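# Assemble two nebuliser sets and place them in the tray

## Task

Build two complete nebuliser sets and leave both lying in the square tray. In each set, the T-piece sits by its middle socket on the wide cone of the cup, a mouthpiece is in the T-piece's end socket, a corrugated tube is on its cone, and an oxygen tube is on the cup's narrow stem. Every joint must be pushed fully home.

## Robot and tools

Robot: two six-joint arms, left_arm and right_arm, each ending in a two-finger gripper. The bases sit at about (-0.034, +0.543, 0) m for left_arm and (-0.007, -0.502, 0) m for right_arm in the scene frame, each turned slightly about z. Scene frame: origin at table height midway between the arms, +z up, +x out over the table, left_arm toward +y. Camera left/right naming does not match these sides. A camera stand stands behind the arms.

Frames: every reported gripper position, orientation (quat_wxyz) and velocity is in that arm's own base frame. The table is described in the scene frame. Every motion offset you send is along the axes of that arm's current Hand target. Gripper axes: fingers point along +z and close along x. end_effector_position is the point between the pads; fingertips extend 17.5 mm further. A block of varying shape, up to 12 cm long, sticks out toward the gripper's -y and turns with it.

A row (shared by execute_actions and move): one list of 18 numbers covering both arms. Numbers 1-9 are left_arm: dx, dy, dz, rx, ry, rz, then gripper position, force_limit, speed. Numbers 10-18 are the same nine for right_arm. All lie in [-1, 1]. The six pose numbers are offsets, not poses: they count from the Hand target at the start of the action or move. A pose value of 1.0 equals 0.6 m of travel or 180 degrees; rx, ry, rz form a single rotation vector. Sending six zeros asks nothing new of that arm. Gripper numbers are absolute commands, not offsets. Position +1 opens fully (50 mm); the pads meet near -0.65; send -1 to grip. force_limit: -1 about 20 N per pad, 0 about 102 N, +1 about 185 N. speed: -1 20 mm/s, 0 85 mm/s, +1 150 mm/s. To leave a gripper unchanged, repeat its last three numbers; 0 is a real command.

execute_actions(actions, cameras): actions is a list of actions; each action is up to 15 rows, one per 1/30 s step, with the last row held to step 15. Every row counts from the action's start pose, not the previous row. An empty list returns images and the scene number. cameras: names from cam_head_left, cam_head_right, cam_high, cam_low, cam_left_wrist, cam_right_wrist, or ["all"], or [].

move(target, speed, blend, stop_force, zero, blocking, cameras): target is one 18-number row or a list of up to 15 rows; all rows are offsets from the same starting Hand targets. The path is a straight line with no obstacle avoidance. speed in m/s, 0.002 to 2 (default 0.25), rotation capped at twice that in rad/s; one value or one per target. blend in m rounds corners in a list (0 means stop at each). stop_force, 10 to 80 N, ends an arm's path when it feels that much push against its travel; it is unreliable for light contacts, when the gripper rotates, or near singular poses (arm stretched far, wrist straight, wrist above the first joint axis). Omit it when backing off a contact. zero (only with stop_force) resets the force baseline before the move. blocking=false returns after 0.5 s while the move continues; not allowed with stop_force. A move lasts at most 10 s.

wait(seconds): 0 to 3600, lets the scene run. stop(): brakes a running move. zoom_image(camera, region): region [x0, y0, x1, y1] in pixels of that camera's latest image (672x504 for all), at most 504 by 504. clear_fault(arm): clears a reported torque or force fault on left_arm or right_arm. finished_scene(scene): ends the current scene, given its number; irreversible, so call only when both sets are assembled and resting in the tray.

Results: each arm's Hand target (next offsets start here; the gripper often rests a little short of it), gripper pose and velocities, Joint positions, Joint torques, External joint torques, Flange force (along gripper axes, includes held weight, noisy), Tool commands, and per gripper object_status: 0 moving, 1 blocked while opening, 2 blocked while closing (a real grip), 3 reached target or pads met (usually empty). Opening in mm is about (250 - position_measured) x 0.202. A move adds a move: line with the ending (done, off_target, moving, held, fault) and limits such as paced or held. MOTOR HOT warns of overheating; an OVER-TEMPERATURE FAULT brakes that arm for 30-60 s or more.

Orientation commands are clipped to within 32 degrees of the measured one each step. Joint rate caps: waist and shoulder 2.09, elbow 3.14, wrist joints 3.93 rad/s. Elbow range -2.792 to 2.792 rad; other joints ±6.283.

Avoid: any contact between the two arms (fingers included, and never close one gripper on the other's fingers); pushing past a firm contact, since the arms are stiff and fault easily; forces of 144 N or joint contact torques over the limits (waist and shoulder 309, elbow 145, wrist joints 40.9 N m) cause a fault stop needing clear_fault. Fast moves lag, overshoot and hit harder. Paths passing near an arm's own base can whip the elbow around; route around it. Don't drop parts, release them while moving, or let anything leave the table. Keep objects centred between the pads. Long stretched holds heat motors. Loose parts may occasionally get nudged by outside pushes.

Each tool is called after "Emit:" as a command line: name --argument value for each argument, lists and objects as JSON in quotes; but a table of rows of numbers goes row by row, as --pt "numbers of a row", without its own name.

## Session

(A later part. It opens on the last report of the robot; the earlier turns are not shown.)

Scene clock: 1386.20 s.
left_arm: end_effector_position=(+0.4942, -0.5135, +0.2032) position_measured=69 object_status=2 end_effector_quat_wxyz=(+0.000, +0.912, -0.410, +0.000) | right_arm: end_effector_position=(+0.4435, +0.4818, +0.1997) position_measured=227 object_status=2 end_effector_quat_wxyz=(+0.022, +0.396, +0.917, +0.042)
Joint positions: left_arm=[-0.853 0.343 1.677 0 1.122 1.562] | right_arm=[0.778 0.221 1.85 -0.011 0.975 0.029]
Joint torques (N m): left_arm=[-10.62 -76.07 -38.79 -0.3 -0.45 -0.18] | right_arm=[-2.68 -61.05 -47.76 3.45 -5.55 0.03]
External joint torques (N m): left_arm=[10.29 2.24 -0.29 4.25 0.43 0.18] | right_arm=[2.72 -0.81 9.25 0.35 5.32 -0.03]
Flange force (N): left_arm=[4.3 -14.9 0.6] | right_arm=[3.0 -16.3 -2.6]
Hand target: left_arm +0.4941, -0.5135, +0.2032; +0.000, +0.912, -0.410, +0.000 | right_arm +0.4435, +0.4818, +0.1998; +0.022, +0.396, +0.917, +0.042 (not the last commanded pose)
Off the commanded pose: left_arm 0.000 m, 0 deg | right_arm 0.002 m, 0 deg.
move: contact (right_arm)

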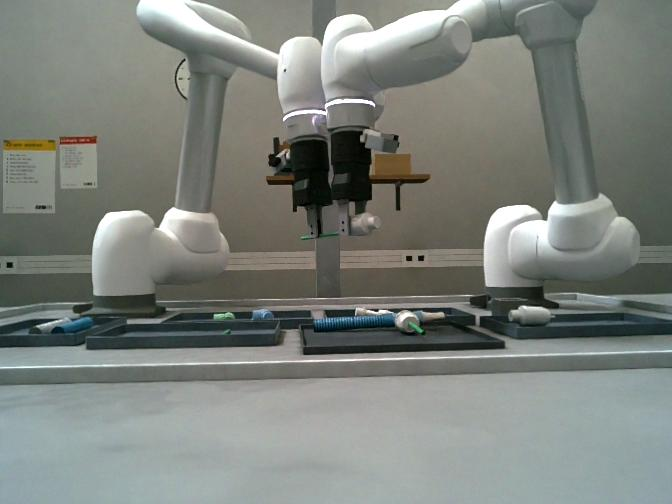

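Emit:
move --pt "0 0 0 0 0 0 -1 0 -0.5 0 -0.033 -0.001 0 0 0 -1 -0.2 0" --pt "0 0 0 0 0 0 -1 0 -0.5 -0.0032 -0.033 -0.0177 0 0 0 -1 -0.2 0" --speed 0.06

Emit:
move --target '[0,0,0,0,0,0,-1,0,-0.5,0,0.03,0.001,0,0,0,-1,-0.2,0]' --speed 0.01 --stop_force 10

Emit:
execute_actions --actions '[[[0,0,0,0,0,0,-1,0,-0.5,0.0012,0,0,0,0,0,-1,-0.2,0]],[[0,0,0,0,0,0,-1,0,-0.5,0,0,0.0012,0,0,0,-1,-0.2,0]],[[0,0,0,0,0,0,-1,0,-0.5,-0.0012,0,0,0,0,0,-1,-0.2,0]],[[0,0,0,0,0,0,-1,0,-0.5,-0.0012,0,0,0,0,0,-1,-0.2,0]],[[0,0,0,0,0,0,-1,0,-0.5,0,0,-0.0012,0,0,0,-1,-0.2,0]]]'

Emit:
execute_actions --actions '[[[0,0,0,0,0,0,-1,0,-0.5,0,0,-0.0012,0,0,0,-1,-0.2,0]],[[0,0,0,0,0,0,-1,0,-0.5,0.0012,0,0,0,0,0,-1,-0.2,0]],[[0,0,0,0,0,0,-1,0,-0.5,0.0012,0,0,0,0,0,-1,-0.2,0]],[[0,0,0,0,0,0,-1,0,-0.5,0.0012,0,0,0,0,0,-1,-0.2,0]],[[0,0,0,0,0,0,-1,0,-0.5,0,0,0.0012,0,0,0,-1,-0.2,0]]]'

Scene clock: 1396.67 s.
left_arm: end_effector_position=(+0.4941, -0.5135, +0.2032) position_measured=69 object_status=2 end_effector_quat_wxyz=(+0.000, +0.912, -0.410, +0.000) | right_arm: end_effector_position=(+0.4297, +0.4662, +0.2085) position_measured=227 object_status=2 end_effector_quat_wxyz=(+0.022, +0.396, +0.917, +0.042)
Joint positions: left_arm=[-0.853 0.343 1.677 0 1.122 1.562] | right_arm=[0.776 0.183 1.88 -0.011 0.983 0.027]
Joint torques (N m): left_arm=[1.61 -77.19 -39.46 4.21 -0.41 -0.14] | right_arm=[-2.11 -56.75 -37.56 3.7 -0.08 0.03]
External joint torques (N m): left_arm=[-1.57 2.88 0.36 -0.25 0.4 0.14] | right_arm=[1.85 -1.51 -1.32 0.14 -0.16 -0.03]
Flange force (N): left_arm=[3.7 1.8 1.7] | right_arm=[3.0 0.3 -2.3]
Hand target: left_arm +0.4941, -0.5135, +0.2032; +0.000, +0.912, -0.410, +0.000 | right_arm +0.4297, +0.4662, +0.2085; +0.022, +0.396, +0.917, +0.042
Off the commanded pose: left_arm 0.000 m, 0 deg | right_arm 0.000 m, 0 deg.
move: done

Scene clock: 1399.10 s.
left_arm: end_effector_position=(+0.4941, -0.5135, +0.2032) position_measured=69 object_status=2 end_effector_quat_wxyz=(+0.000, +0.912, -0.410, +0.000) | right_arm: end_effector_position=(+0.4428, +0.4786, +0.2096) position_measured=227 object_status=2 end_effector_quat_wxyz=(+0.022, +0.396, +0.917, +0.042)
Joint positions: left_arm=[-0.853 0.343 1.677 0 1.122 1.562] | right_arm=[0.775 0.209 1.846 -0.011 0.991 0.026]
Joint torques (N m): left_arm=[-3.7 -76.62 -39.62 2.26 -0.47 -0.17] | right_arm=[-2.41 -59.55 -41.99 3.61 -2.46 0.01]
External joint torques (N m): left_arm=[3.24 2.16 0.39 1.7 0.46 0.17] | right_arm=[2.21 -1.11 3.16 0.23 2.22 -0.01]
Flange force (N): left_arm=[2.7 -4.9 1.1] | right_arm=[3.0 -6.6 -2.3]
Hand target: left_arm +0.4941, -0.5135, +0.2032; +0.000, +0.912, -0.410, +0.000 | right_arm +0.4428, +0.4786, +0.2096; +0.022, +0.396, +0.917, +0.042
Off the commanded pose: left_arm 0.000 m, 0 deg | right_arm 0.000 m, 0 deg.
move: done

Scene clock: 1401.80 s.
left_arm: end_effector_position=(+0.4941, -0.5135, +0.2032) position_measured=69 object_status=2 end_effector_quat_wxyz=(+0.000, +0.912, -0.410, +0.000) | right_arm: end_effector_position=(+0.4433, +0.4780, +0.2096) position_measured=227 object_status=2 end_effector_quat_wxyz=(+0.022, +0.396, +0.917, +0.042)
Joint positions: left_arm=[-0.853 0.343 1.677 0 1.122 1.562] | right_arm=[0.774 0.209 1.846 -0.011 0.991 0.025]
Joint torques (N m): left_arm=[-0.23 -77.05 -39.22 3.61 -0.26 -0.11] | right_arm=[-2.64 -59.9 -38.99 3.49 -0.78 0]
External joint torques (N m): left_arm=[0.13 2.85 0.26 0.34 0.26 0.11] | right_arm=[2.57 -1.06 0.08 0.36 0.55 0]
External joint torques at the end of the 1st action: left_arm=[3.22 2.91 0.94 1.5 0.62 0.22] | right_arm=[2.05 -1.04 2.45 0.09 1.96 -0.06]
External joint torques at the end of the 2nd action: left_arm=[0.98 3.3 1.04 0.81 0.54 0.19] | right_arm=[1.26 -1.46 0.78 0.09 1.04 0.03]
External joint torques at the end of the 3rd action: left_arm=[0.38 3.69 0.55 0.69 0.31 0.13] | right_arm=[2.49 -1.45 0.61 0.28 0.93 0]
External joint torques at the end of the 4th action: left_arm=[0.27 2.89 0.21 0.54 0.22 0.08] | right_arm=[2.97 -1.84 0.13 0.4 0.71 -0.01]
Flange force (N): left_arm=[3.8 -0.5 1.8] | right_arm=[3.9 -1.4 -1.9]
Flange force at the end of the 1st action (N): left_arm=[2.7 -4.9 1.9] | right_arm=[2.8 -5.2 -2.4]
Flange force at the end of the 2nd action (N): left_arm=[3.0 -1.8 2.4] | right_arm=[1.8 -3.0 -2.5]
Flange force at the end of the 3rd action (N): left_arm=[4.5 -0.9 2.6] | right_arm=[3.7 -2.8 -2.5]
Flange force at the end of the 4th action (N): left_arm=[3.9 -0.6 1.9] | right_arm=[4.5 -2.5 -2.9]
Hand target: left_arm +0.4941, -0.5135, +0.2032; +0.000, +0.912, -0.410, +0.000 | right_arm +0.4433, +0.4780, +0.2096; +0.022, +0.396, +0.917, +0.042
Off the commanded pose: left_arm 0.000 m, 0 deg | right_arm 0.000 m, 0 deg.

Scene clock: 1404.50 s.
left_arm: end_effector_position=(+0.4941, -0.5135, +0.2032) position_measured=69 object_status=2 end_effector_quat_wxyz=(+0.000, +0.912, -0.410, +0.000) | right_arm: end_effector_position=(+0.4418, +0.4796, +0.2096) position_measured=227 object_status=2 end_effector_quat_wxyz=(+0.022, +0.396, +0.917, +0.042)
Joint positions: left_arm=[-0.853 0.343 1.677 0 1.122 1.562] | right_arm=[0.778 0.209 1.846 -0.011 0.991 0.028]
Joint torques (N m): left_arm=[1.37 -77.26 -40.46 3.95 -0.85 -0.29] | right_arm=[-1.18 -59.64 -37.82 3.97 -0.27 0]
External joint torques (N m): left_arm=[-1.35 2.93 1.46 0 0.84 0.29] | right_arm=[1.09 -1.27 -1.08 -0.13 0.04 0]
External joint torques at the end of the 1st action: left_arm=[-0.51 2.86 0.24 0.16 0.36 0.12] | right_arm=[2.62 -1.53 -0.08 0.22 0.37 0]
External joint torques at the end of the 2nd action: left_arm=[-0.07 2.85 0.63 0.12 0.46 0.14] | right_arm=[2.27 -0.94 -0.27 0.2 0.36 0.06]
External joint torques at the end of the 3rd action: left_arm=[-0.41 2.77 0.91 0.13 0.66 0.2] | right_arm=[1.68 -0.96 -0.31 0 0.28 0]
External joint torques at the end of the 4th action: left_arm=[-1.31 2.86 1.28 0.09 0.94 0.3] | right_arm=[0.54 -0.99 -0.58 -0.22 0.2 0.01]
Flange force (N): left_arm=[1.8 1.4 2.1] | right_arm=[1.8 0.3 -2.2]
Flange force at the end of the 1st action (N): left_arm=[3.9 0.4 1.6] | right_arm=[4.0 -1.9 -2.2]
Flange force at the end of the 2nd action (N): left_arm=[3.1 -0.2 1.8] | right_arm=[3.6 -0.6 -1.8]
Flange force at the end of the 3rd action (N): left_arm=[2.6 0.2 1.7] | right_arm=[2.6 -0.6 -1.7]
Flange force at the end of the 4th action (N): left_arm=[2.1 1.3 1.7] | right_arm=[0.9 -0.2 -1.8]
Hand target: left_arm +0.4941, -0.5135, +0.2032; +0.000, +0.912, -0.410, +0.000 | right_arm +0.4418, +0.4796, +0.2096; +0.022, +0.396, +0.917, +0.042
Off the commanded pose: left_arm 0.000 m, 0 deg | right_arm 0.000 m, 0 deg.

Emit:
move --target '[0,0,0,0,0,0,-1,0,-0.5,-0.0012,0.02,0.0006,0,0,0,-1,-0.2,0]' --speed 0.008 --stop_force 30

Emit:
execute_actions --actions '[[[0,0,0,0,0,0,-1,0,-0.5,0,-0.0025,0,0,0,0,-1,-0.2,0]],[[0,0,0,0,0,0,-1,0,-0.5,0,-0.0015,0,0,0,0,-1,-0.2,0]]]'

Scene clock: 1409.83 s.
left_arm: end_effector_position=(+0.4941, -0.5135, +0.2032) position_measured=69 object_status=2 end_effector_quat_wxyz=(+0.000, +0.912, -0.410, +0.000) | right_arm: end_effector_position=(+0.4442, +0.4816, +0.2096) position_measured=227 object_status=2 end_effector_quat_wxyz=(+0.022, +0.396, +0.917, +0.042)
Joint positions: left_arm=[-0.853 0.343 1.677 0 1.122 1.562] | right_arm=[0.777 0.214 1.839 -0.011 0.993 0.028]
Joint torques (N m): left_arm=[-26.17 -75.74 -39.11 -5.66 -0.75 -0.27] | right_arm=[-3.59 -60.28 -59.93 3.48 -12.21 -0.01]
External joint torques (N m): left_arm=[26.77 1.12 0.15 9.63 0.75 0.27] | right_arm=[3.47 -1.34 20.89 0.37 11.97 0.01]
Flange force (N): left_arm=[2.1 -38.1 -0.3] | right_arm=[2.8 -36.3 -4.6]
Hand target: left_arm +0.4941, -0.5135, +0.2032; +0.000, +0.912, -0.410, +0.000 | right_arm +0.4442, +0.4816, +0.2097; +0.022, +0.396, +0.917, +0.042 (not the last commanded pose)
Off the commanded pose: left_arm 0.000 m, 0 deg | right_arm 0.009 m, 0 deg.
move: contact (right_arm)

Scene clock: 1411.03 s.
left_arm: end_effector_position=(+0.4941, -0.5135, +0.2032) position_measured=69 object_status=2 end_effector_quat_wxyz=(+0.000, +0.912, -0.410, +0.000) | right_arm: end_effector_position=(+0.4425, +0.4800, +0.2094) position_measured=227 object_status=2 end_effector_quat_wxyz=(+0.022, +0.396, +0.917, +0.042)
Joint positions: left_arm=[-0.853 0.343 1.677 0 1.122 1.562] | right_arm=[0.777 0.211 1.844 -0.011 0.992 0.028]
Joint torques (N m): left_arm=[6.47 -77.74 -41 5.75 -0.89 -0.28] | right_arm=[-0.24 -59.53 -33.32 4.12 2.06 0]
External joint torques (N m): left_arm=[-6.5 3.79 2.13 -1.81 0.89 0.28] | right_arm=[0.15 -1.76 -5.67 -0.28 -2.29 0]
External joint torques at the end of the 1st action: left_arm=[5.77 2.72 1.04 2.6 0.78 0.26] | right_arm=[1.87 -2.07 4.57 0.06 3.2 0.01]
Flange force (N): left_arm=[1.6 8.7 3.3] | right_arm=[0.8 7.3 -2.4]
Flange force at the end of the 1st action (N): left_arm=[2.4 -8.6 1.6] | right_arm=[2.2 -10.1 -3.7]
Hand target: left_arm +0.4941, -0.5135, +0.2032; +0.000, +0.912, -0.410, +0.000 | right_arm +0.4425, +0.4799, +0.2094; +0.022, +0.396, +0.917, +0.042
Off the commanded pose: left_arm 0.000 m, 0 deg | right_arm 0.000 m, 0 deg.

Emit:
execute_actions --actions '[[[0,0,0,0,0,0,-1,0,-0.5,0,0.0008,0,0,0,0,0.2,-0.2,0]],[[0,0,0,0,0,0,-1,0,-0.5,0,0,0,0,0,0,0.2,-0.2,0]]]'

Emit:
move --target '[0,0,0,0,0,0,-1,0,-0.5,0,-0.02,-0.15,0,0,0,0.2,-0.2,0]' --speed 0.2 --cameras '["cam_low","cam_high"]'

Emit:
zoom_image --camera "cam_low" --region '[260, 190, 400, 270]'

Scene clock: 1428.57 s.
left_arm: end_effector_position=(+0.4941, -0.5135, +0.2032) position_measured=69 object_status=2 end_effector_quat_wxyz=(+0.000, +0.912, -0.410, +0.000) | right_arm: end_effector_position=(+0.4428, +0.4803, +0.2095) position_measured=123 object_status=3 end_effector_quat_wxyz=(+0.022, +0.396, +0.917, +0.042)
Joint positions: left_arm=[-0.853 0.343 1.677 0 1.122 1.562] | right_arm=[0.777 0.212 1.843 -0.011 0.992 0.028]
Joint torques (N m): left_arm=[2.04 -76.84 -39.42 4.22 -0.44 -0.13] | right_arm=[-2.27 -60.01 -37.64 3.62 -0.07 0.01]
External joint torques (N m): left_arm=[-2.34 2.63 0.39 -0.28 0.43 0.13] | right_arm=[2.13 -1.15 -1.31 0.22 -0.17 -0.01]
External joint torques at the end of the 1st action: left_arm=[-1.27 2.89 0.66 -0.25 0.44 0.13] | right_arm=[1.82 -1.17 -1.18 0.2 -0.18 -0.06]
Flange force (N): left_arm=[3.3 3.0 1.5] | right_arm=[3.4 0.8 -1.9]
Flange force at the end of the 1st action (N): left_arm=[3.1 1.5 1.9] | right_arm=[2.8 0.5 -1.8]
Hand target: left_arm +0.4941, -0.5135, +0.2032; +0.000, +0.912, -0.410, +0.000 | right_arm +0.4428, +0.4803, +0.2095; +0.022, +0.396, +0.917, +0.042
Off the commanded pose: left_arm 0.000 m, 0 deg | right_arm 0.000 m, 0 deg.

Scene clock: 1429.40 s.
left_arm: end_effector_position=(+0.4941, -0.5135, +0.2032) position_measured=69 object_status=2 end_effector_quat_wxyz=(+0.000, +0.912, -0.410, +0.000) | right_arm: end_effector_position=(+0.4274, +0.4667, +0.2979) position_measured=123 object_status=3 end_effector_quat_wxyz=(+0.022, +0.396, +0.917, +0.042)
Joint positions: left_arm=[-0.853 0.343 1.677 0 1.122 1.562] | right_arm=[0.779 0.122 1.778 -0.01 1.147 0.028]
Joint torques (N m): left_arm=[1.71 -77.17 -39.51 4.2 -0.46 -0.16] | right_arm=[-2.05 -53.58 -40.32 3.85 -0.07 -0.02]
External joint torques (N m): left_arm=[-2.1 3.19 0.6 -0.27 0.45 0.16] | right_arm=[1.9 -1 -1.37 0.26 -0.17 0.02]
Flange force (N): left_arm=[3.7 2.6 2.1] | right_arm=[3.2 1.0 -1.9]
Hand target: left_arm +0.4941, -0.5135, +0.2032; +0.000, +0.912, -0.410, +0.000 | right_arm +0.4275, +0.4667, +0.2979; +0.022, +0.396, +0.917, +0.042
Off the commanded pose: left_arm 0.000 m, 0 deg | right_arm 0.000 m, 0 deg.
move: done
Images, in order (width x height): cam_high 672x504, cam_low 672x504.

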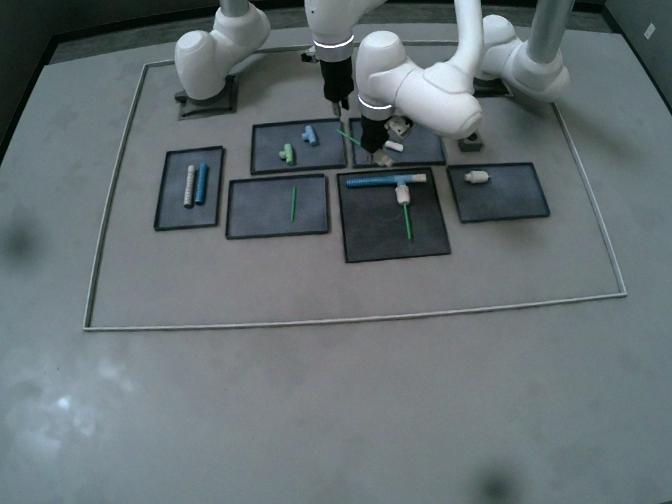

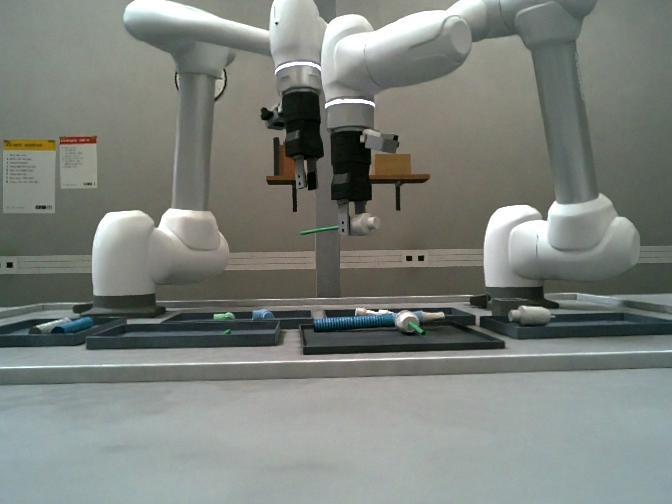

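Scaled by 3.600 from the camera's image (finer frame: 960x720).

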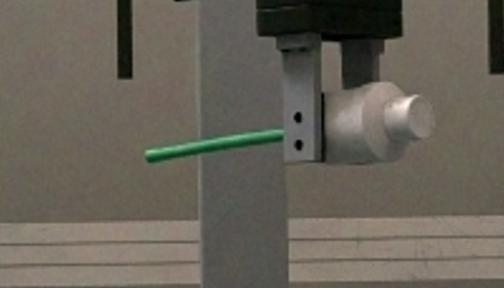

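Emit:
move --target '[0,0,0,0,0,0,-1,0,-0.5,0,0,0,0.0275,0,0,0.2,-0.2,0]' --speed 0.3

Emit:
move --target '[0,0,0,0,0,0,-1,0,-0.5,-0.1264,-0.2717,0.13,0,0,-0.761,1,-0.2,0]' --speed 0.4 --cameras '["cam_right_wrist"]'

Scene clock: 1438.13 s.
left_arm: end_effector_position=(+0.4941, -0.5135, +0.2032) position_measured=69 object_status=2 end_effector_quat_wxyz=(+0.000, +0.912, -0.410, +0.000) | right_arm: end_effector_position=(+0.4275, +0.4667, +0.2980) position_measured=123 object_status=3 end_effector_quat_wxyz=(+0.005, +0.397, +0.918, +0.003)
Joint positions: left_arm=[-0.853 0.343 1.677 0 1.122 1.562] | right_arm=[0.778 0.16 1.731 -0.008 1.242 0.026]
Joint torques (N m): left_arm=[1.63 -76.95 -39.44 4.19 -0.42 -0.16] | right_arm=[-2.31 -56.99 -40.2 3.9 0.2 0.04]
External joint torques (N m): left_arm=[-1.88 2.7 0.32 -0.23 0.4 0.16] | right_arm=[2.14 -0.89 -1.04 0.2 -0.17 -0.04]
Flange force (N): left_arm=[3.5 2.3 1.5] | right_arm=[3.4 0.4 -1.5]
Hand target: left_arm +0.4941, -0.5135, +0.2032; +0.000, +0.912, -0.410, +0.000 | right_arm +0.4275, +0.4667, +0.2979; +0.005, +0.397, +0.918, +0.002
Off the commanded pose: left_arm 0.000 m, 0 deg | right_arm 0.000 m, 0 deg.
move: done

Scene clock: 1441.60 s.
left_arm: end_effector_position=(+0.4941, -0.5135, +0.2032) position_measured=69 object_status=2 end_effector_quat_wxyz=(+0.000, +0.912, -0.410, +0.000) | right_arm: end_effector_position=(+0.3615, +0.2999, +0.2191) position_measured=3 object_status=3 end_effector_quat_wxyz=(-0.004, +0.708, -0.706, +0.004)
Joint positions: left_arm=[-0.853 0.343 1.677 0 1.122 1.562] | right_arm=[0.623 -0.045 2.104 -0.007 1.073 -2.519]
Joint torques (N m): left_arm=[1.94 -77.04 -39.48 4.21 -0.42 -0.13] | right_arm=[-1.92 -32.41 -37.62 3.59 0.1 0.02]
External joint torques (N m): left_arm=[-2.13 2.94 0.48 -0.26 0.41 0.13] | right_arm=[1.71 -1.15 -1.07 0.22 -0.19 -0.02]
Flange force (N): left_arm=[3.5 2.7 1.8] | right_arm=[-2.8 2.2 -1.9]
Hand target: left_arm +0.4941, -0.5135, +0.2032; +0.000, +0.912, -0.410, +0.000 | right_arm +0.3615, +0.2999, +0.2191; -0.004, +0.708, -0.706, +0.004
Off the commanded pose: left_arm 0.000 m, 0 deg | right_arm 0.000 m, 0 deg.
move: done

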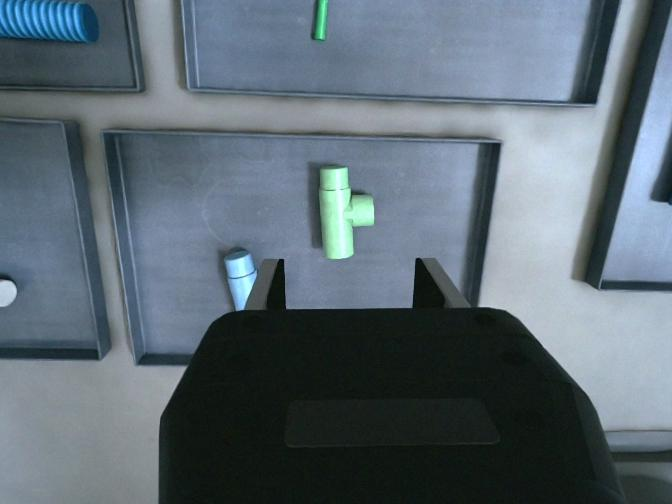

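Emit:
move --pt "-0.35 -0.39 0.0 0 0 0.7 -1 0 -0.5 -0.01 -0.0222 0.22 0 0 -0.024 0.47 -0.2 -0.5" --pt "-0.3957 -0.4403 0.2333 0 0 0.75 -1 0 -0.5 -0.01 -0.0222 0.31 0 0 -0.024 0.47 -0.2 -0.5" --speed 0.3 --blend 0.03 --cameras '["cam_right_wrist","cam_left_wrist","cam_high"]'

Scene clock: 1454.27 s.
left_arm: end_effector_position=(+0.5339, -0.1605, +0.0635) position_measured=69 object_status=2 end_effector_quat_wxyz=(+0.000, +0.030, +1.000, +0.000) | right_arm: end_effector_position=(+0.3768, +0.3060, +0.0333) position_measured=83 object_status=3 end_effector_quat_wxyz=(-0.004, +0.734, -0.679, +0.004)
Joint positions: left_arm=[-0.354 0.266 2.094 0.001 0.782 4.417] | right_arm=[0.614 0.212 2.25 -0.009 0.67 -2.599]
Joint torques (N m): left_arm=[1.55 -61.24 -30.75 3.28 -0.42 -0.14] | right_arm=[-2.29 -48.63 -26.78 2.53 0.08 0.01]
External joint torques (N m): left_arm=[-1.68 3.38 0.22 -0.26 0.39 0.14] | right_arm=[2.04 -1.2 -0.82 0.19 -0.17 -0.01]
Flange force (N): left_arm=[-3.3 -3.6 3.8] | right_arm=[-3.5 2.3 -2.1]
Hand target: left_arm +0.5339, -0.1605, +0.0634; +0.000, +0.030, +1.000, +0.000 | right_arm +0.3768, +0.3060, +0.0333; -0.004, +0.734, -0.679, +0.004
Off the commanded pose: left_arm 0.000 m, 0 deg | right_arm 0.000 m, 0 deg.
move: done
Images, in order (width x height): cam_high 672x504, cam_left_wrist 672x504, cam_right_wrist 672x504.

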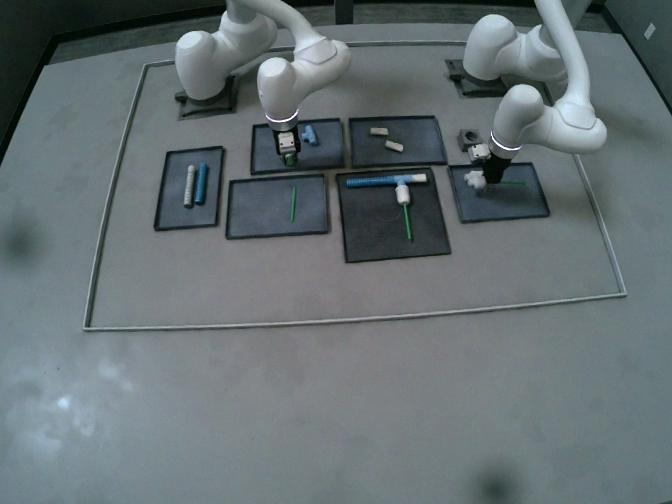

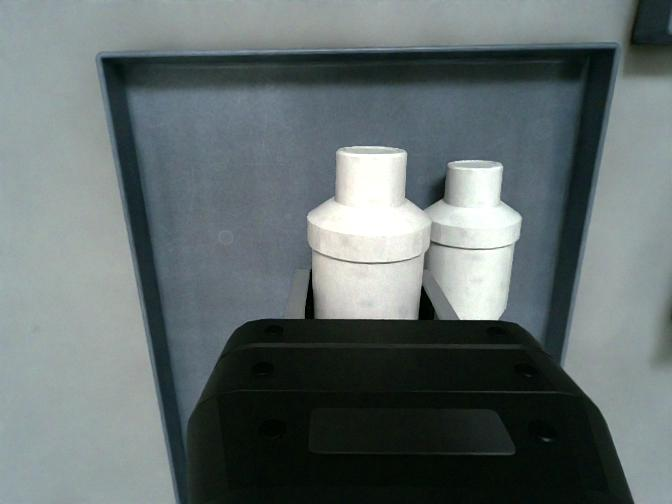

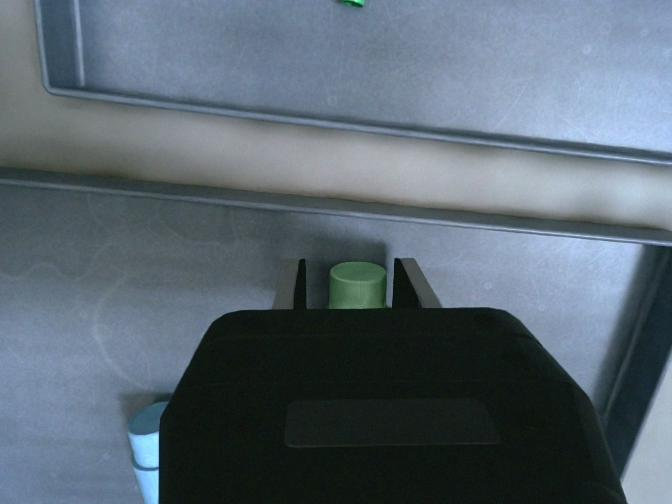

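Emit:
move --target '[0,0,0.05,0,0,0,-1,0,-0.5,0.0058,0,0.017,0,0,0,0.47,-0.2,-0.5]' --speed 0.06

Emit:
move --target '[0,0,0.0183,0,0,0,-1,0,-0.5,0,0,0,0,0,0,0.47,-0.2,-0.5]' --speed 0.006 --stop_force 10

Emit:
execute_actions --actions '[[[0,0,0,0,0,0,0.3,0,-0.8,0,0,0,0,0,0,-1,-0.2,-0.5]],[[0,0,0,0,0,0,0.736,0,-0.8,0,0,0,0,0,0,-1,-0.2,-0.5]]]' --cameras '["cam_left_wrist","cam_right_wrist"]'

Scene clock: 1460.63 s.
left_arm: end_effector_position=(+0.5339, -0.1605, +0.0334) position_measured=69 object_status=2 end_effector_quat_wxyz=(+0.000, +0.030, +1.000, +0.000) | right_arm: end_effector_position=(+0.3772, +0.3026, +0.0231) position_measured=83 object_status=3 end_effector_quat_wxyz=(-0.004, +0.734, -0.679, +0.004)
Joint positions: left_arm=[-0.354 0.307 2.113 0 0.722 4.417] | right_arm=[0.608 0.226 2.26 -0.01 0.646 -2.605]
Joint torques (N m): left_arm=[1.68 -62.74 -28.84 3.12 -0.45 -0.17] | right_arm=[-1.95 -49.21 -25.9 2.43 0.1 0.03]
External joint torques (N m): left_arm=[-1.86 2.61 0.05 -0.28 0.41 0.17] | right_arm=[1.77 -1.49 -0.9 0.21 -0.19 -0.03]
Flange force (N): left_arm=[-2.4 -3.7 2.9] | right_arm=[-2.9 2.1 -2.6]
Hand target: left_arm +0.5338, -0.1605, +0.0334; +0.000, +0.030, +1.000, +0.000 | right_arm +0.3772, +0.3026, +0.0231; -0.004, +0.734, -0.679, +0.004
Off the commanded pose: left_arm 0.000 m, 0 deg | right_arm 0.000 m, 0 deg.
move: done

Scene clock: 1463.00 s.
left_arm: end_effector_position=(+0.5339, -0.1605, +0.0229) position_measured=69 object_status=2 end_effector_quat_wxyz=(+0.000, +0.030, +1.000, +0.000) | right_arm: end_effector_position=(+0.3772, +0.3026, +0.0231) position_measured=83 object_status=3 end_effector_quat_wxyz=(-0.004, +0.734, -0.679, +0.004)
Joint positions: left_arm=[-0.354 0.322 2.119 0.001 0.701 4.417] | right_arm=[0.608 0.226 2.26 -0.01 0.646 -2.605]
Joint torques (N m): left_arm=[0.18 -49.98 -23.54 2.74 -2.43 -0.22] | right_arm=[-2.19 -49.39 -25.96 2.46 0.09 0]
External joint torques (N m): left_arm=[-0.34 -11.22 -4.5 0.02 2.39 0.22] | right_arm=[2.21 -1.36 -0.88 0.19 -0.18 0]
Flange force (N): left_arm=[3.6 0.7 -23.4] | right_arm=[-3.8 2.5 -2.4]
Hand target: left_arm +0.5339, -0.1605, +0.0229; +0.000, +0.030, +1.000, +0.000 (not the last commanded pose) | right_arm +0.3772, +0.3026, +0.0231; -0.004, +0.734, -0.679, +0.004
Off the commanded pose: left_arm 0.000 m, 0 deg | right_arm 0.000 m, 0 deg.
move: contact (left_arm)

Scene clock: 1464.20 s.
left_arm: end_effector_position=(+0.5338, -0.1604, +0.0228) position_measured=43 object_status=3 end_effector_quat_wxyz=(+0.000, +0.030, +1.000, +0.000) | right_arm: end_effector_position=(+0.3772, +0.3026, +0.0231) position_measured=147 object_status=2 end_effector_quat_wxyz=(-0.004, +0.734, -0.679, +0.004)
Joint positions: left_arm=[-0.354 0.322 2.119 0.001 0.701 4.417] | right_arm=[0.608 0.226 2.26 -0.01 0.646 -2.605]
Joint torques (N m): left_arm=[1.76 -63.43 -28.1 3.06 -0.47 -0.15] | right_arm=[-2.29 -49.21 -25.98 2.46 0.07 0]
External joint torques (N m): left_arm=[-2.02 2.74 0.21 -0.31 0.44 0.15] | right_arm=[2.06 -1.46 -0.79 0.18 -0.15 0]
External joint torques at the end of the 1st action: left_arm=[-0.62 -11.42 -4.58 0.02 2.42 0.23] | right_arm=[2.05 -0.36 -0.8 0.17 -0.2 -0.05]
Flange force (N): left_arm=[-2.2 -4.0 3.2] | right_arm=[-3.4 2.6 -2.6]
Flange force at the end of the 1st action (N): left_arm=[3.8 0.2 -23.8] | right_arm=[-4.1 1.4 -0.6]
Hand target: left_arm +0.5339, -0.1605, +0.0229; +0.000, +0.030, +1.000, +0.000 | right_arm +0.3772, +0.3026, +0.0231; -0.004, +0.734, -0.679, +0.004
Off the commanded pose: left_arm 0.000 m, 0 deg | right_arm 0.000 m, 0 deg.

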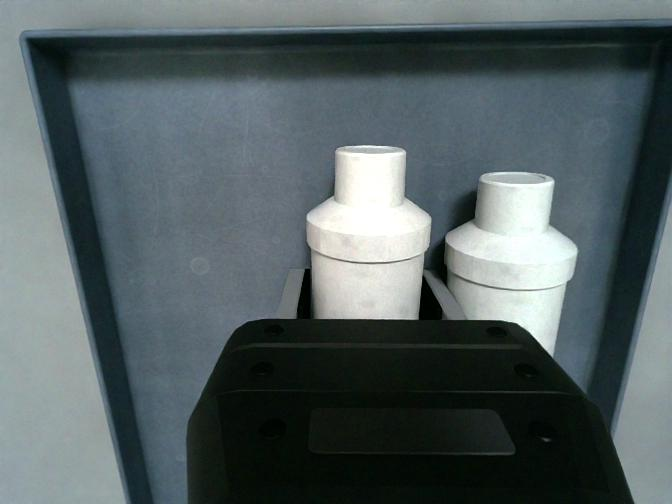

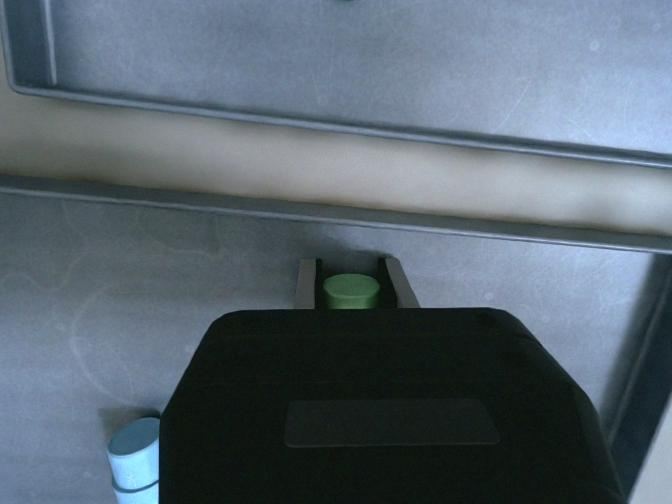

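Emit:
move --pt "0 0 -0.1 0 0 -0.3 0.736 0 -0.8 0 0 -0.2 0 0 0.2 -1 -0.2 -0.5" --pt "0 0 -0.15 0 0 -0.5 0.736 0 -0.8 -0.3093 -0.1 -0.3058 0 0 0.642 -1 -0.2 -0.5" --speed 0.3 --blend 0.03

Emit:
move --target '[0,0,0,0,0,-0.5,0.736,0,-0.8,0,0,0,0,0,0.642,-1,-0.2,-0.5]' --speed 0.4

Emit:
move --target '[0,0,0.11,-0.1667,0,0,0.736,0,-0.8,0,0,0,0,0,0,-1,-0.2,-0.5]' --speed 0.2 --cameras '["cam_left_wrist","cam_low","cam_right_wrist","cam_high"]'

Scene clock: 1483.00 s.
left_arm: end_effector_position=(+0.5339, -0.1605, +0.1129) position_measured=43 object_status=3 end_effector_quat_wxyz=(+0.000, +0.686, -0.728, +0.000) | right_arm: end_effector_position=(+0.4204, +0.4922, +0.2072) position_measured=147 object_status=2 end_effector_quat_wxyz=(+0.005, +0.183, +0.983, +0.001)
Joint positions: left_arm=[-0.354 0.204 2.057 0 0.881 2.846] | right_arm=[0.814 0.241 1.808 -0.009 1.085 -0.386]
Joint torques (N m): left_arm=[1.45 -57.13 -33.73 3.62 -0.44 -0.13] | right_arm=[-2.15 -63.38 -37.56 3.67 0.21 0.01]
External joint torques (N m): left_arm=[-1.41 2.71 0.37 -0.27 0.38 0.13] | right_arm=[2.07 -1.2 -1.46 0.18 -0.19 -0.02]
Flange force (N): left_arm=[3.0 -2.5 2.7] | right_arm=[2.6 2.1 -2.1]
Hand target: left_arm +0.5339, -0.1605, +0.1129; +0.000, +0.686, -0.728, +0.000 | right_arm +0.4204, +0.4922, +0.2072; +0.005, +0.183, +0.983, +0.001
Off the commanded pose: left_arm 0.000 m, 0 deg | right_arm 0.000 m, 0 deg.
move: done

Scene clock: 1486.00 s.
left_arm: end_effector_position=(+0.5340, -0.1605, +0.1129) position_measured=43 object_status=3 end_effector_quat_wxyz=(+0.000, +1.000, -0.030, +0.000) | right_arm: end_effector_position=(+0.4203, +0.4921, +0.2072) position_measured=147 object_status=2 end_effector_quat_wxyz=(+0.002, +0.929, +0.370, +0.005)
Joint positions: left_arm=[-0.354 0.204 2.057 0 0.881 1.276] | right_arm=[0.814 0.24 1.808 -0.009 1.085 1.631]
Joint torques (N m): left_arm=[2.14 -56.91 -33.62 3.6 -0.4 -0.14] | right_arm=[-2.04 -63.04 -37.74 3.7 0.13 0]
External joint torques (N m): left_arm=[-2.17 2.38 0.32 -0.23 0.41 0.14] | right_arm=[1.89 -1.12 -1.13 0.21 -0.16 0]
Flange force (N): left_arm=[1.8 4.2 2.2] | right_arm=[0.3 -3.0 -1.7]
Hand target: left_arm +0.5339, -0.1605, +0.1129; +0.000, +1.000, -0.030, +0.000 | right_arm +0.4204, +0.4922, +0.2072; +0.002, +0.929, +0.370, +0.005
Off the commanded pose: left_arm 0.000 m, 0 deg | right_arm 0.000 m, 0 deg.
move: done

Scene clock: 1487.73 s.
left_arm: end_effector_position=(+0.5339, -0.1605, +0.0469) position_measured=43 object_status=3 end_effector_quat_wxyz=(+0.258, +0.966, -0.028, -0.008) | right_arm: end_effector_position=(+0.4204, +0.4922, +0.2072) position_measured=147 object_status=2 end_effector_quat_wxyz=(+0.002, +0.929, +0.370, +0.005)
Joint positions: left_arm=[-0.092 0.326 2.155 -0.766 0.804 2.121] | right_arm=[0.814 0.241 1.808 -0.009 1.085 1.631]
Joint torques (N m): left_arm=[1.84 -59.93 -24.43 1.35 0.34 -0.2] | right_arm=[-2.33 -63.25 -37.59 3.67 0.11 0.04]
External joint torques (N m): left_arm=[-2.03 2.33 0.23 -0.32 0.41 0.2] | right_arm=[1.99 -0.6 -1.24 0.23 -0.15 -0.04]
Flange force (N): left_arm=[2.1 1.0 5.0] | right_arm=[1.3 -3.2 -1.5]
Hand target: left_arm +0.5339, -0.1605, +0.0469; +0.258, +0.966, -0.028, -0.008 | right_arm +0.4204, +0.4922, +0.2072; +0.002, +0.929, +0.370, +0.005
Off the commanded pose: left_arm 0.000 m, 0 deg | right_arm 0.000 m, 0 deg.
move: done
Images, in order (width x height): cam_high 672x504, cam_low 672x504, cam_left_wrist 672x504, cam_right_wrist 672x504.

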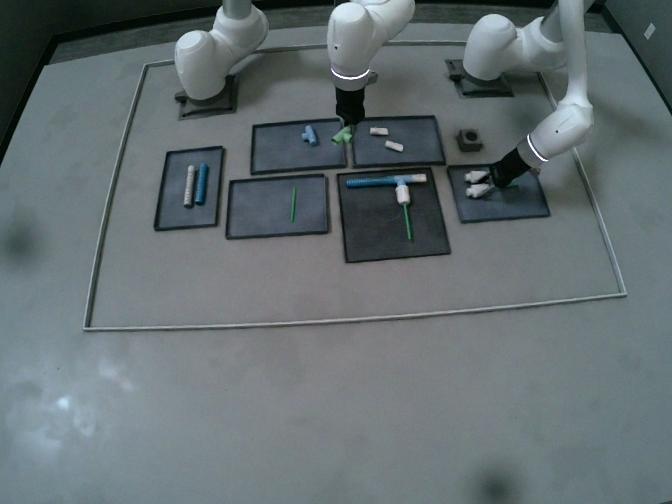

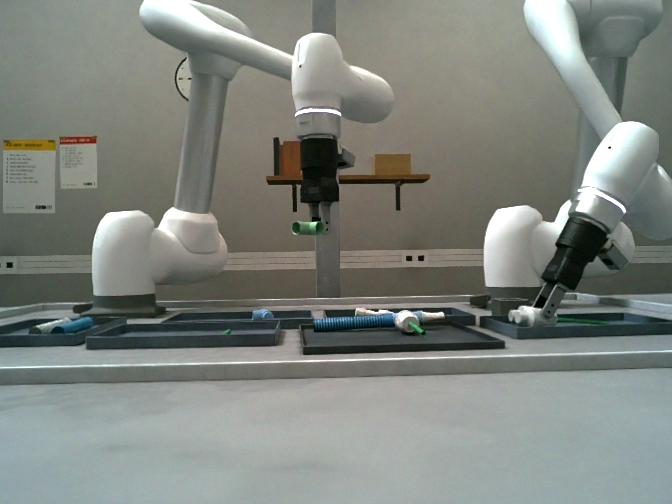

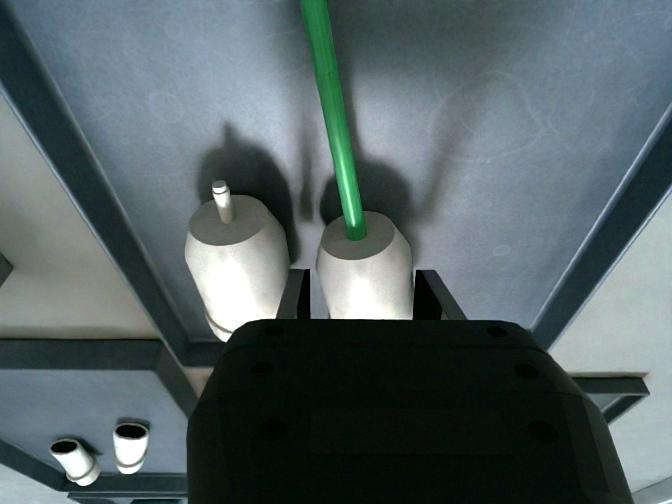

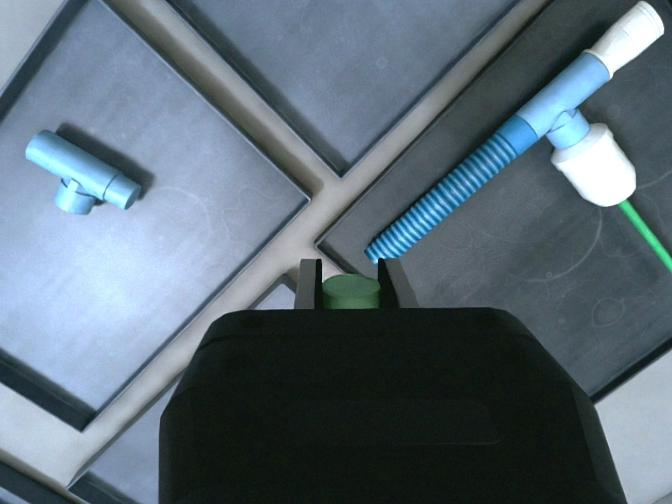

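Emit:
move --target '[0.0037,-0.0178,0.0308,0,0,0,0.736,0,-0.8,0,0,0,0,0,0,-1,-0.2,-0.5]' --speed 0.04 --stop_force 12

Emit:
execute_actions --actions '[[[0,0,0,0,0,0,-1,0,-0.5,0,0,0,0,0,0,-1,-0.2,-0.5]],[[0,0,0,0,0,0,-1,0,-0.5,0,0,0,0,0,0,-1,-0.2,-0.5]]]' --cameras '["cam_left_wrist","cam_low"]'

Scene clock: 1494.37 s.
left_arm: end_effector_position=(+0.5361, -0.1606, +0.0256) position_measured=43 object_status=3 end_effector_quat_wxyz=(+0.258, +0.966, -0.028, -0.008) | right_arm: end_effector_position=(+0.4204, +0.4922, +0.2072) position_measured=147 object_status=2 end_effector_quat_wxyz=(+0.002, +0.929, +0.370, +0.005)
Joint positions: left_arm=[-0.092 0.362 2.16 -0.795 0.775 2.162] | right_arm=[0.814 0.241 1.808 -0.009 1.085 1.631]
Joint torques (N m): left_arm=[1.67 -62.1 -22.82 1.28 0.39 -0.08] | right_arm=[-2.32 -63.27 -37.73 3.74 0.14 0.01]
External joint torques (N m): left_arm=[-2 2.64 0.05 -0.36 0.41 0.08] | right_arm=[2.04 -0.91 -1.2 0.18 -0.18 0]
Flange force (N): left_arm=[2.7 0.8 5.5] | right_arm=[0.7 -3.2 -1.6]
Hand target: left_arm +0.5361, -0.1606, +0.0256; +0.258, +0.966, -0.028, -0.008 | right_arm +0.4204, +0.4922, +0.2072; +0.002, +0.929, +0.370, +0.005
Off the commanded pose: left_arm 0.000 m, 0 deg | right_arm 0.000 m, 0 deg.
move: done

Scene clock: 1495.57 s.
left_arm: end_effector_position=(+0.5361, -0.1606, +0.0256) position_measured=64 object_status=2 end_effector_quat_wxyz=(+0.258, +0.966, -0.028, -0.008) | right_arm: end_effector_position=(+0.4204, +0.4922, +0.2072) position_measured=147 object_status=2 end_effector_quat_wxyz=(+0.002, +0.929, +0.370, +0.005)
Joint positions: left_arm=[-0.092 0.362 2.16 -0.795 0.775 2.162] | right_arm=[0.814 0.241 1.808 -0.009 1.085 1.631]
Joint torques (N m): left_arm=[1.46 -62.12 -22.85 1.29 0.34 -0.14] | right_arm=[-2.29 -63.35 -37.65 3.71 0.12 0.06]
External joint torques (N m): left_arm=[-1.57 2.25 -0.01 -0.36 0.45 0.14] | right_arm=[2.21 -1.03 -1.24 0.21 -0.15 -0.06]
External joint torques at the end of the 1st action: left_arm=[-1.94 2.57 0.08 -0.36 0.46 0.15] | right_arm=[1.49 -1.27 -1.21 0.22 -0.15 0]
Flange force (N): left_arm=[2.4 0.4 4.5] | right_arm=[0.6 -3.4 -1.8]
Flange force at the end of the 1st action (N): left_arm=[2.6 0.7 5.3] | right_arm=[0.3 -2.3 -2.0]
Hand target: left_arm +0.5361, -0.1606, +0.0256; +0.258, +0.966, -0.028, -0.008 | right_arm +0.4204, +0.4922, +0.2072; +0.002, +0.929, +0.370, +0.005
Off the commanded pose: left_arm 0.000 m, 0 deg | right_arm 0.000 m, 0 deg.
Images, in order (width x height): cam_low 672x504, cam_left_wrist 672x504.

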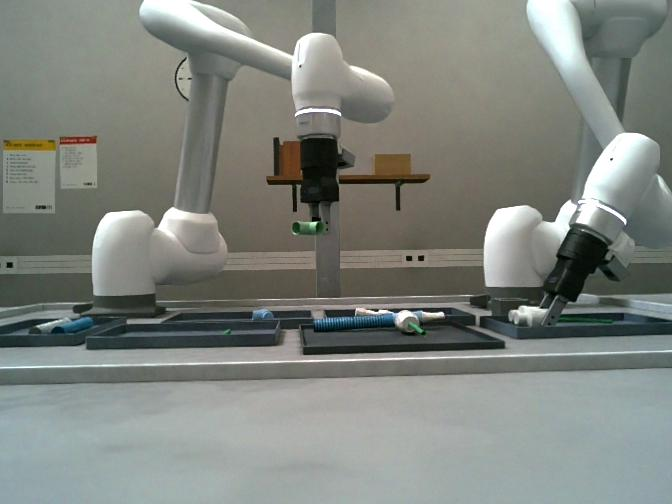

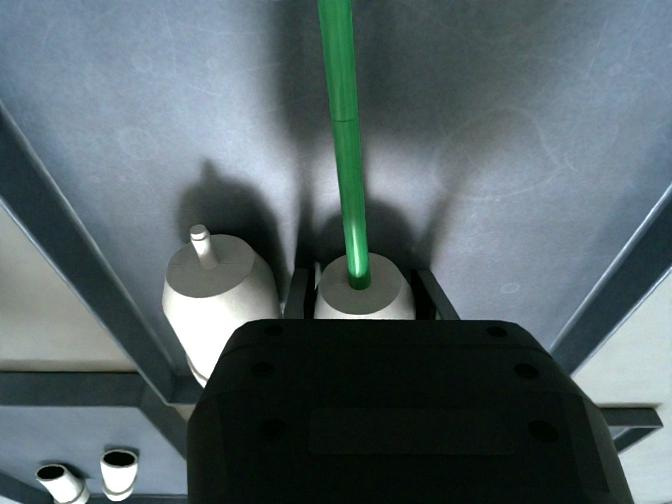

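Emit:
move --pt "0 0.1483 -0.2569 0 0 0 -1 0 -0.5 0 0 0 0 0 0 -1 -0.2 -0.5" --pt "-0.0352 0.6315 0.0222 0 -0.125 0.2165 -1 0 -0.5 0 0 0 0 0 0 -1 -0.2 -0.5" --speed '[0.15,0.3]' --blend 0.03 --cameras '["cam_low","cam_high"]'

Emit:
zoom_image --camera "cam_low" --region '[270, 190, 410, 270]'

Emit:
zoom_image --camera "cam_high" --region '[310, 100, 410, 180]'

Scene clock: 1507.77 s.
left_arm: end_effector_position=(+0.4954, -0.4935, +0.2034) position_measured=64 object_status=2 end_effector_quat_wxyz=(+0.236, +0.881, -0.396, -0.106) | right_arm: end_effector_position=(+0.4204, +0.4922, +0.2072) position_measured=147 object_status=2 end_effector_quat_wxyz=(+0.002, +0.929, +0.370, +0.005)
Joint positions: left_arm=[-0.629 0.386 1.692 -0.543 1.237 2.013] | right_arm=[0.814 0.241 1.808 -0.009 1.085 1.631]
Joint torques (N m): left_arm=[2.49 -78.61 -36.77 2.32 0.18 -0.15] | right_arm=[-2.05 -63.1 -37.68 3.67 0.15 0.02]
External joint torques (N m): left_arm=[-2.8 2.39 0.1 -0.31 0.42 0.15] | right_arm=[1.91 -1.11 -1.19 0.24 -0.19 -0.02]
Flange force (N): left_arm=[4.0 1.5 2.7] | right_arm=[0.4 -3.0 -1.8]
Hand target: left_arm +0.4953, -0.4936, +0.2034; +0.236, +0.881, -0.396, -0.106 | right_arm +0.4204, +0.4922, +0.2072; +0.002, +0.929, +0.370, +0.005
Off the commanded pose: left_arm 0.000 m, 0 deg | right_arm 0.000 m, 0 deg.
move: done
Images, in order (width x height): cam_high 672x504, cam_low 672x504.

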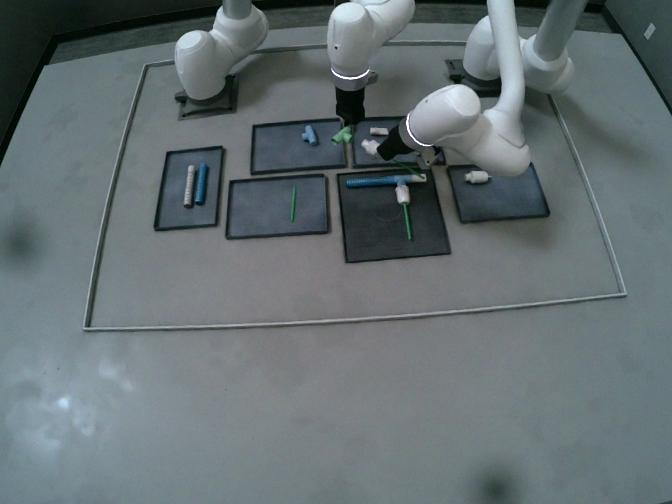

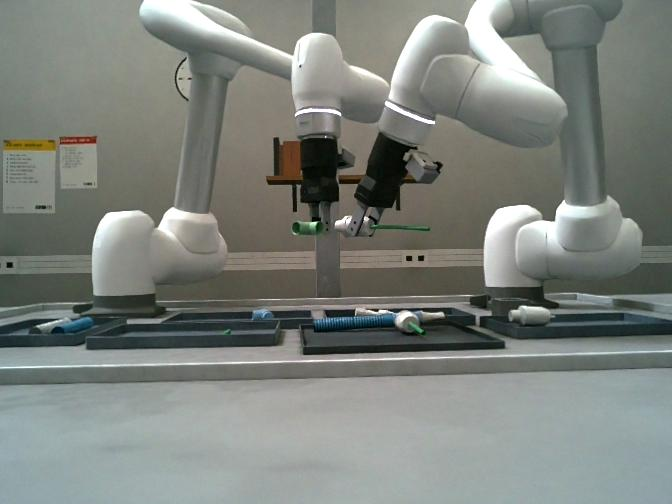

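Scaled by 3.600 from the camera's image (finer frame: 960x720).

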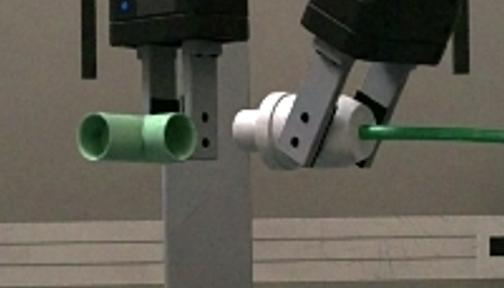

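Scaled by 5.040 from the camera's image (finer frame: 960x720).

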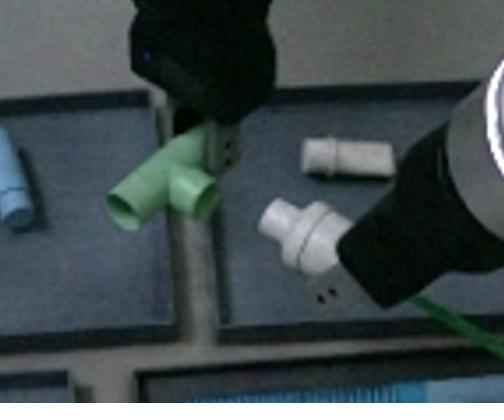

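Emit:
move --target '[0,0,0,0,0,0,-1,0,-0.5,0.0333,-0.0133,-0.003,0,0,0,-1,-0.2,-0.5]' --speed 0.1 --cameras '["cam_low","cam_high"]'

Emit:
zoom_image --camera "cam_low" --region '[290, 195, 390, 255]'

Emit:
zoom_image --camera "cam_high" --region '[320, 110, 400, 170]'

Scene clock: 1519.77 s.
left_arm: end_effector_position=(+0.4953, -0.4936, +0.2034) position_measured=64 object_status=2 end_effector_quat_wxyz=(+0.236, +0.881, -0.396, -0.106) | right_arm: end_effector_position=(+0.4294, +0.5117, +0.2091) position_measured=147 object_status=2 end_effector_quat_wxyz=(+0.002, +0.929, +0.370, +0.005)
Joint positions: left_arm=[-0.63 0.387 1.692 -0.543 1.237 2.013] | right_arm=[0.824 0.27 1.766 -0.009 1.098 1.642]
Joint torques (N m): left_arm=[1.66 -78.5 -36.81 2.29 0.21 -0.14] | right_arm=[-2.07 -66.35 -37.84 3.73 0.13 0.01]
External joint torques (N m): left_arm=[-1.49 2.56 0.25 -0.26 0.39 0.13] | right_arm=[2.21 -1.64 -1.4 0.23 -0.16 -0.01]
Flange force (N): left_arm=[3.5 -0.2 2.1] | right_arm=[0.0 -3.3 -2.4]
Hand target: left_arm +0.4953, -0.4936, +0.2034; +0.236, +0.881, -0.396, -0.106 | right_arm +0.4294, +0.5117, +0.2091; +0.002, +0.929, +0.370, +0.005
Off the commanded pose: left_arm 0.000 m, 0 deg | right_arm 0.000 m, 0 deg.
move: done
Images, in order (width x height): cam_high 672x504, cam_low 672x504.

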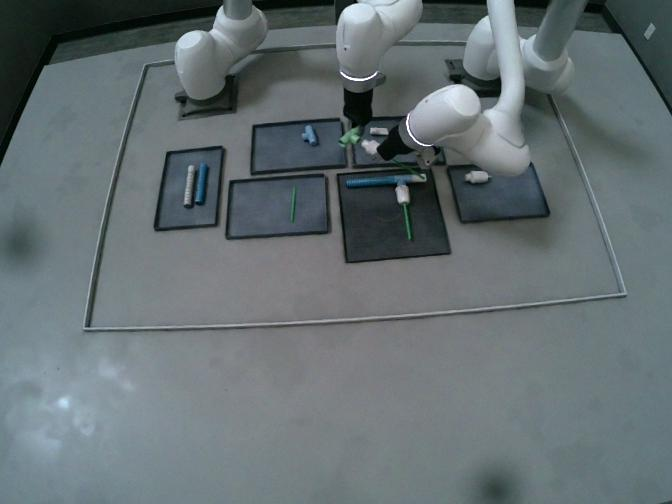

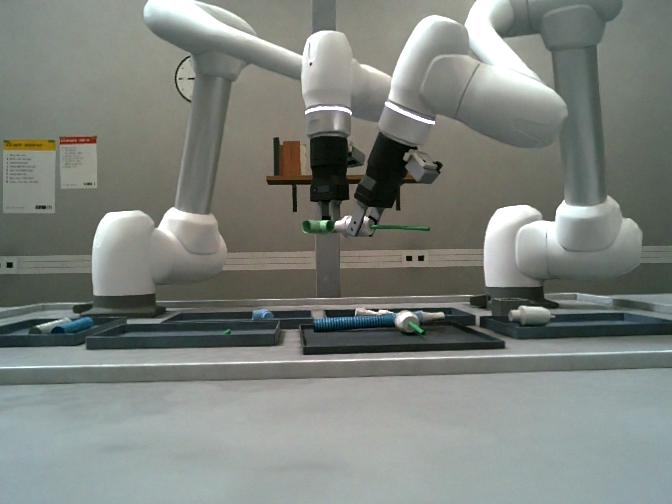

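Scaled by 5.040 from the camera's image (finer frame: 960x720).

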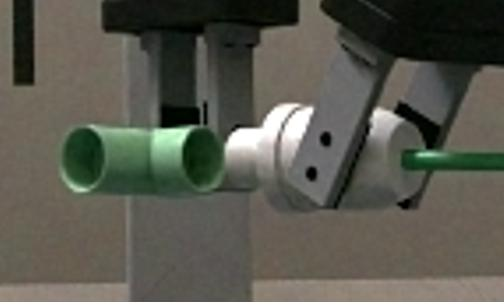

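Scaled by 6.300 from the camera's image (finer frame: 960x720).

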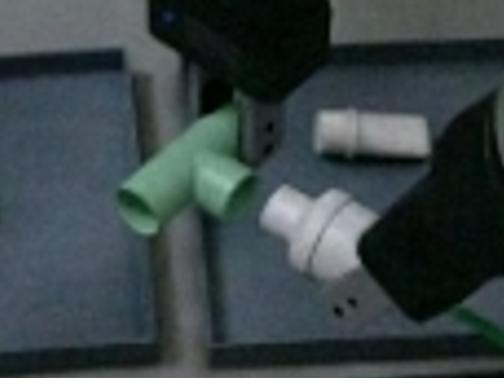

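Emit:
move --target '[0,0,0,0,0,0,-1,0,-0.5,0.07,0,0,0,0,0,-1,-0.2,-0.5]' --speed 0.012 --stop_force 10 --cameras '["cam_low","cam_high"]'

Scene clock: 1551.23 s.
left_arm: end_effector_position=(+0.4954, -0.4937, +0.2034) position_measured=64 object_status=2 end_effector_quat_wxyz=(+0.236, +0.881, -0.396, -0.106) | right_arm: end_effector_position=(+0.4395, +0.5212, +0.2091) position_measured=147 object_status=2 end_effector_quat_wxyz=(+0.002, +0.929, +0.370, +0.005)
Joint positions: left_arm=[-0.63 0.387 1.692 -0.543 1.237 2.013] | right_arm=[0.823 0.29 1.738 -0.009 1.106 1.64]
Joint torques (N m): left_arm=[-12.09 -78.72 -33.32 -1.5 2.98 -0.06] | right_arm=[-4.85 -67.99 -48.61 2.65 -5.93 -0.33]
External joint torques (N m): left_arm=[12.17 3.09 -2.99 3.52 -2.37 0.06] | right_arm=[4.58 -1.47 9.41 1.29 5.9 0.33]
Flange force (N): left_arm=[5.8 -17.3 -7.4] | right_arm=[-18.1 -5.2 -2.0]
Hand target: left_arm +0.4953, -0.4936, +0.2034; +0.236, +0.881, -0.396, -0.106 | right_arm +0.4395, +0.5212, +0.2091; +0.002, +0.929, +0.370, +0.005 (not the last commanded pose)
Off the commanded pose: left_arm 0.000 m, 0 deg | right_arm 0.028 m, 0 deg.
move: contact (right_arm)
Images, in order (width x height): cam_high 672x504, cam_low 672x504.

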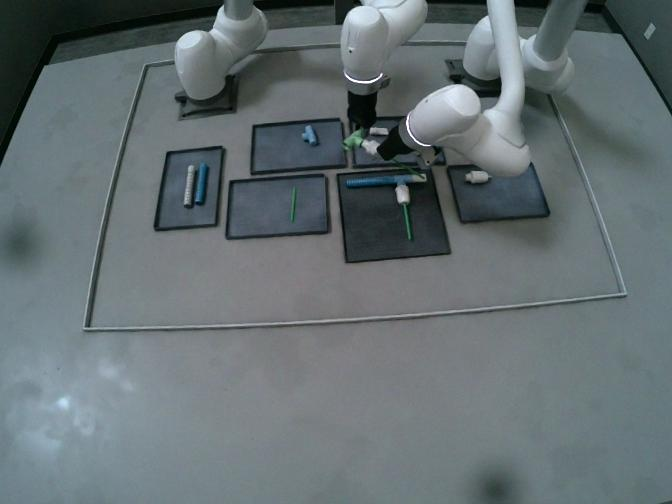

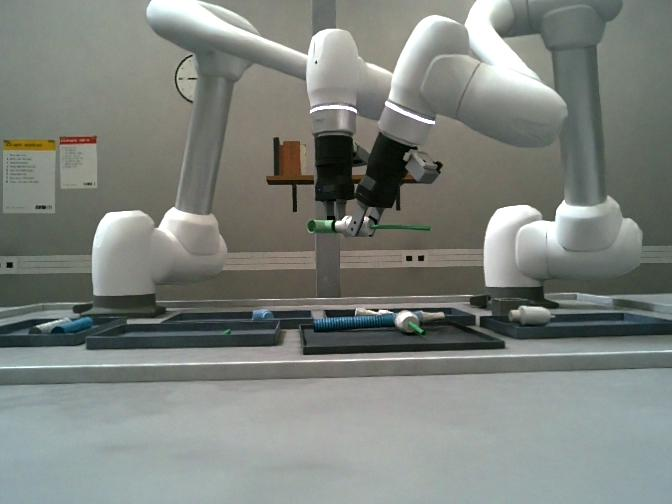

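Emit:
zoom_image --camera "cam_low" --region '[290, 195, 390, 255]'

Emit:
zoom_image --camera "cam_high" --region '[320, 110, 400, 170]'

Scaled by 5.040 from the camera's image (finer frame: 960x720).

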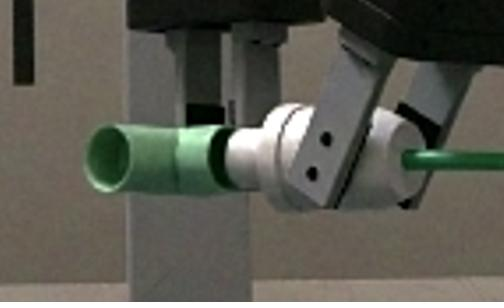

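Scaled by 6.300 from the camera's image (finer frame: 960x720).

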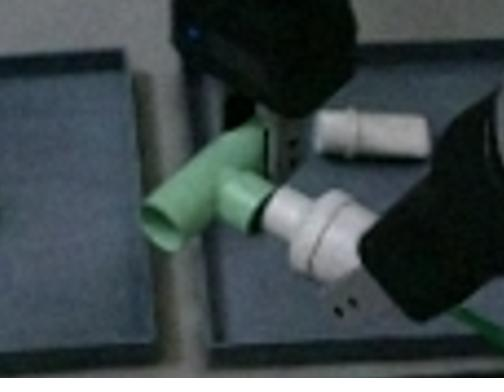

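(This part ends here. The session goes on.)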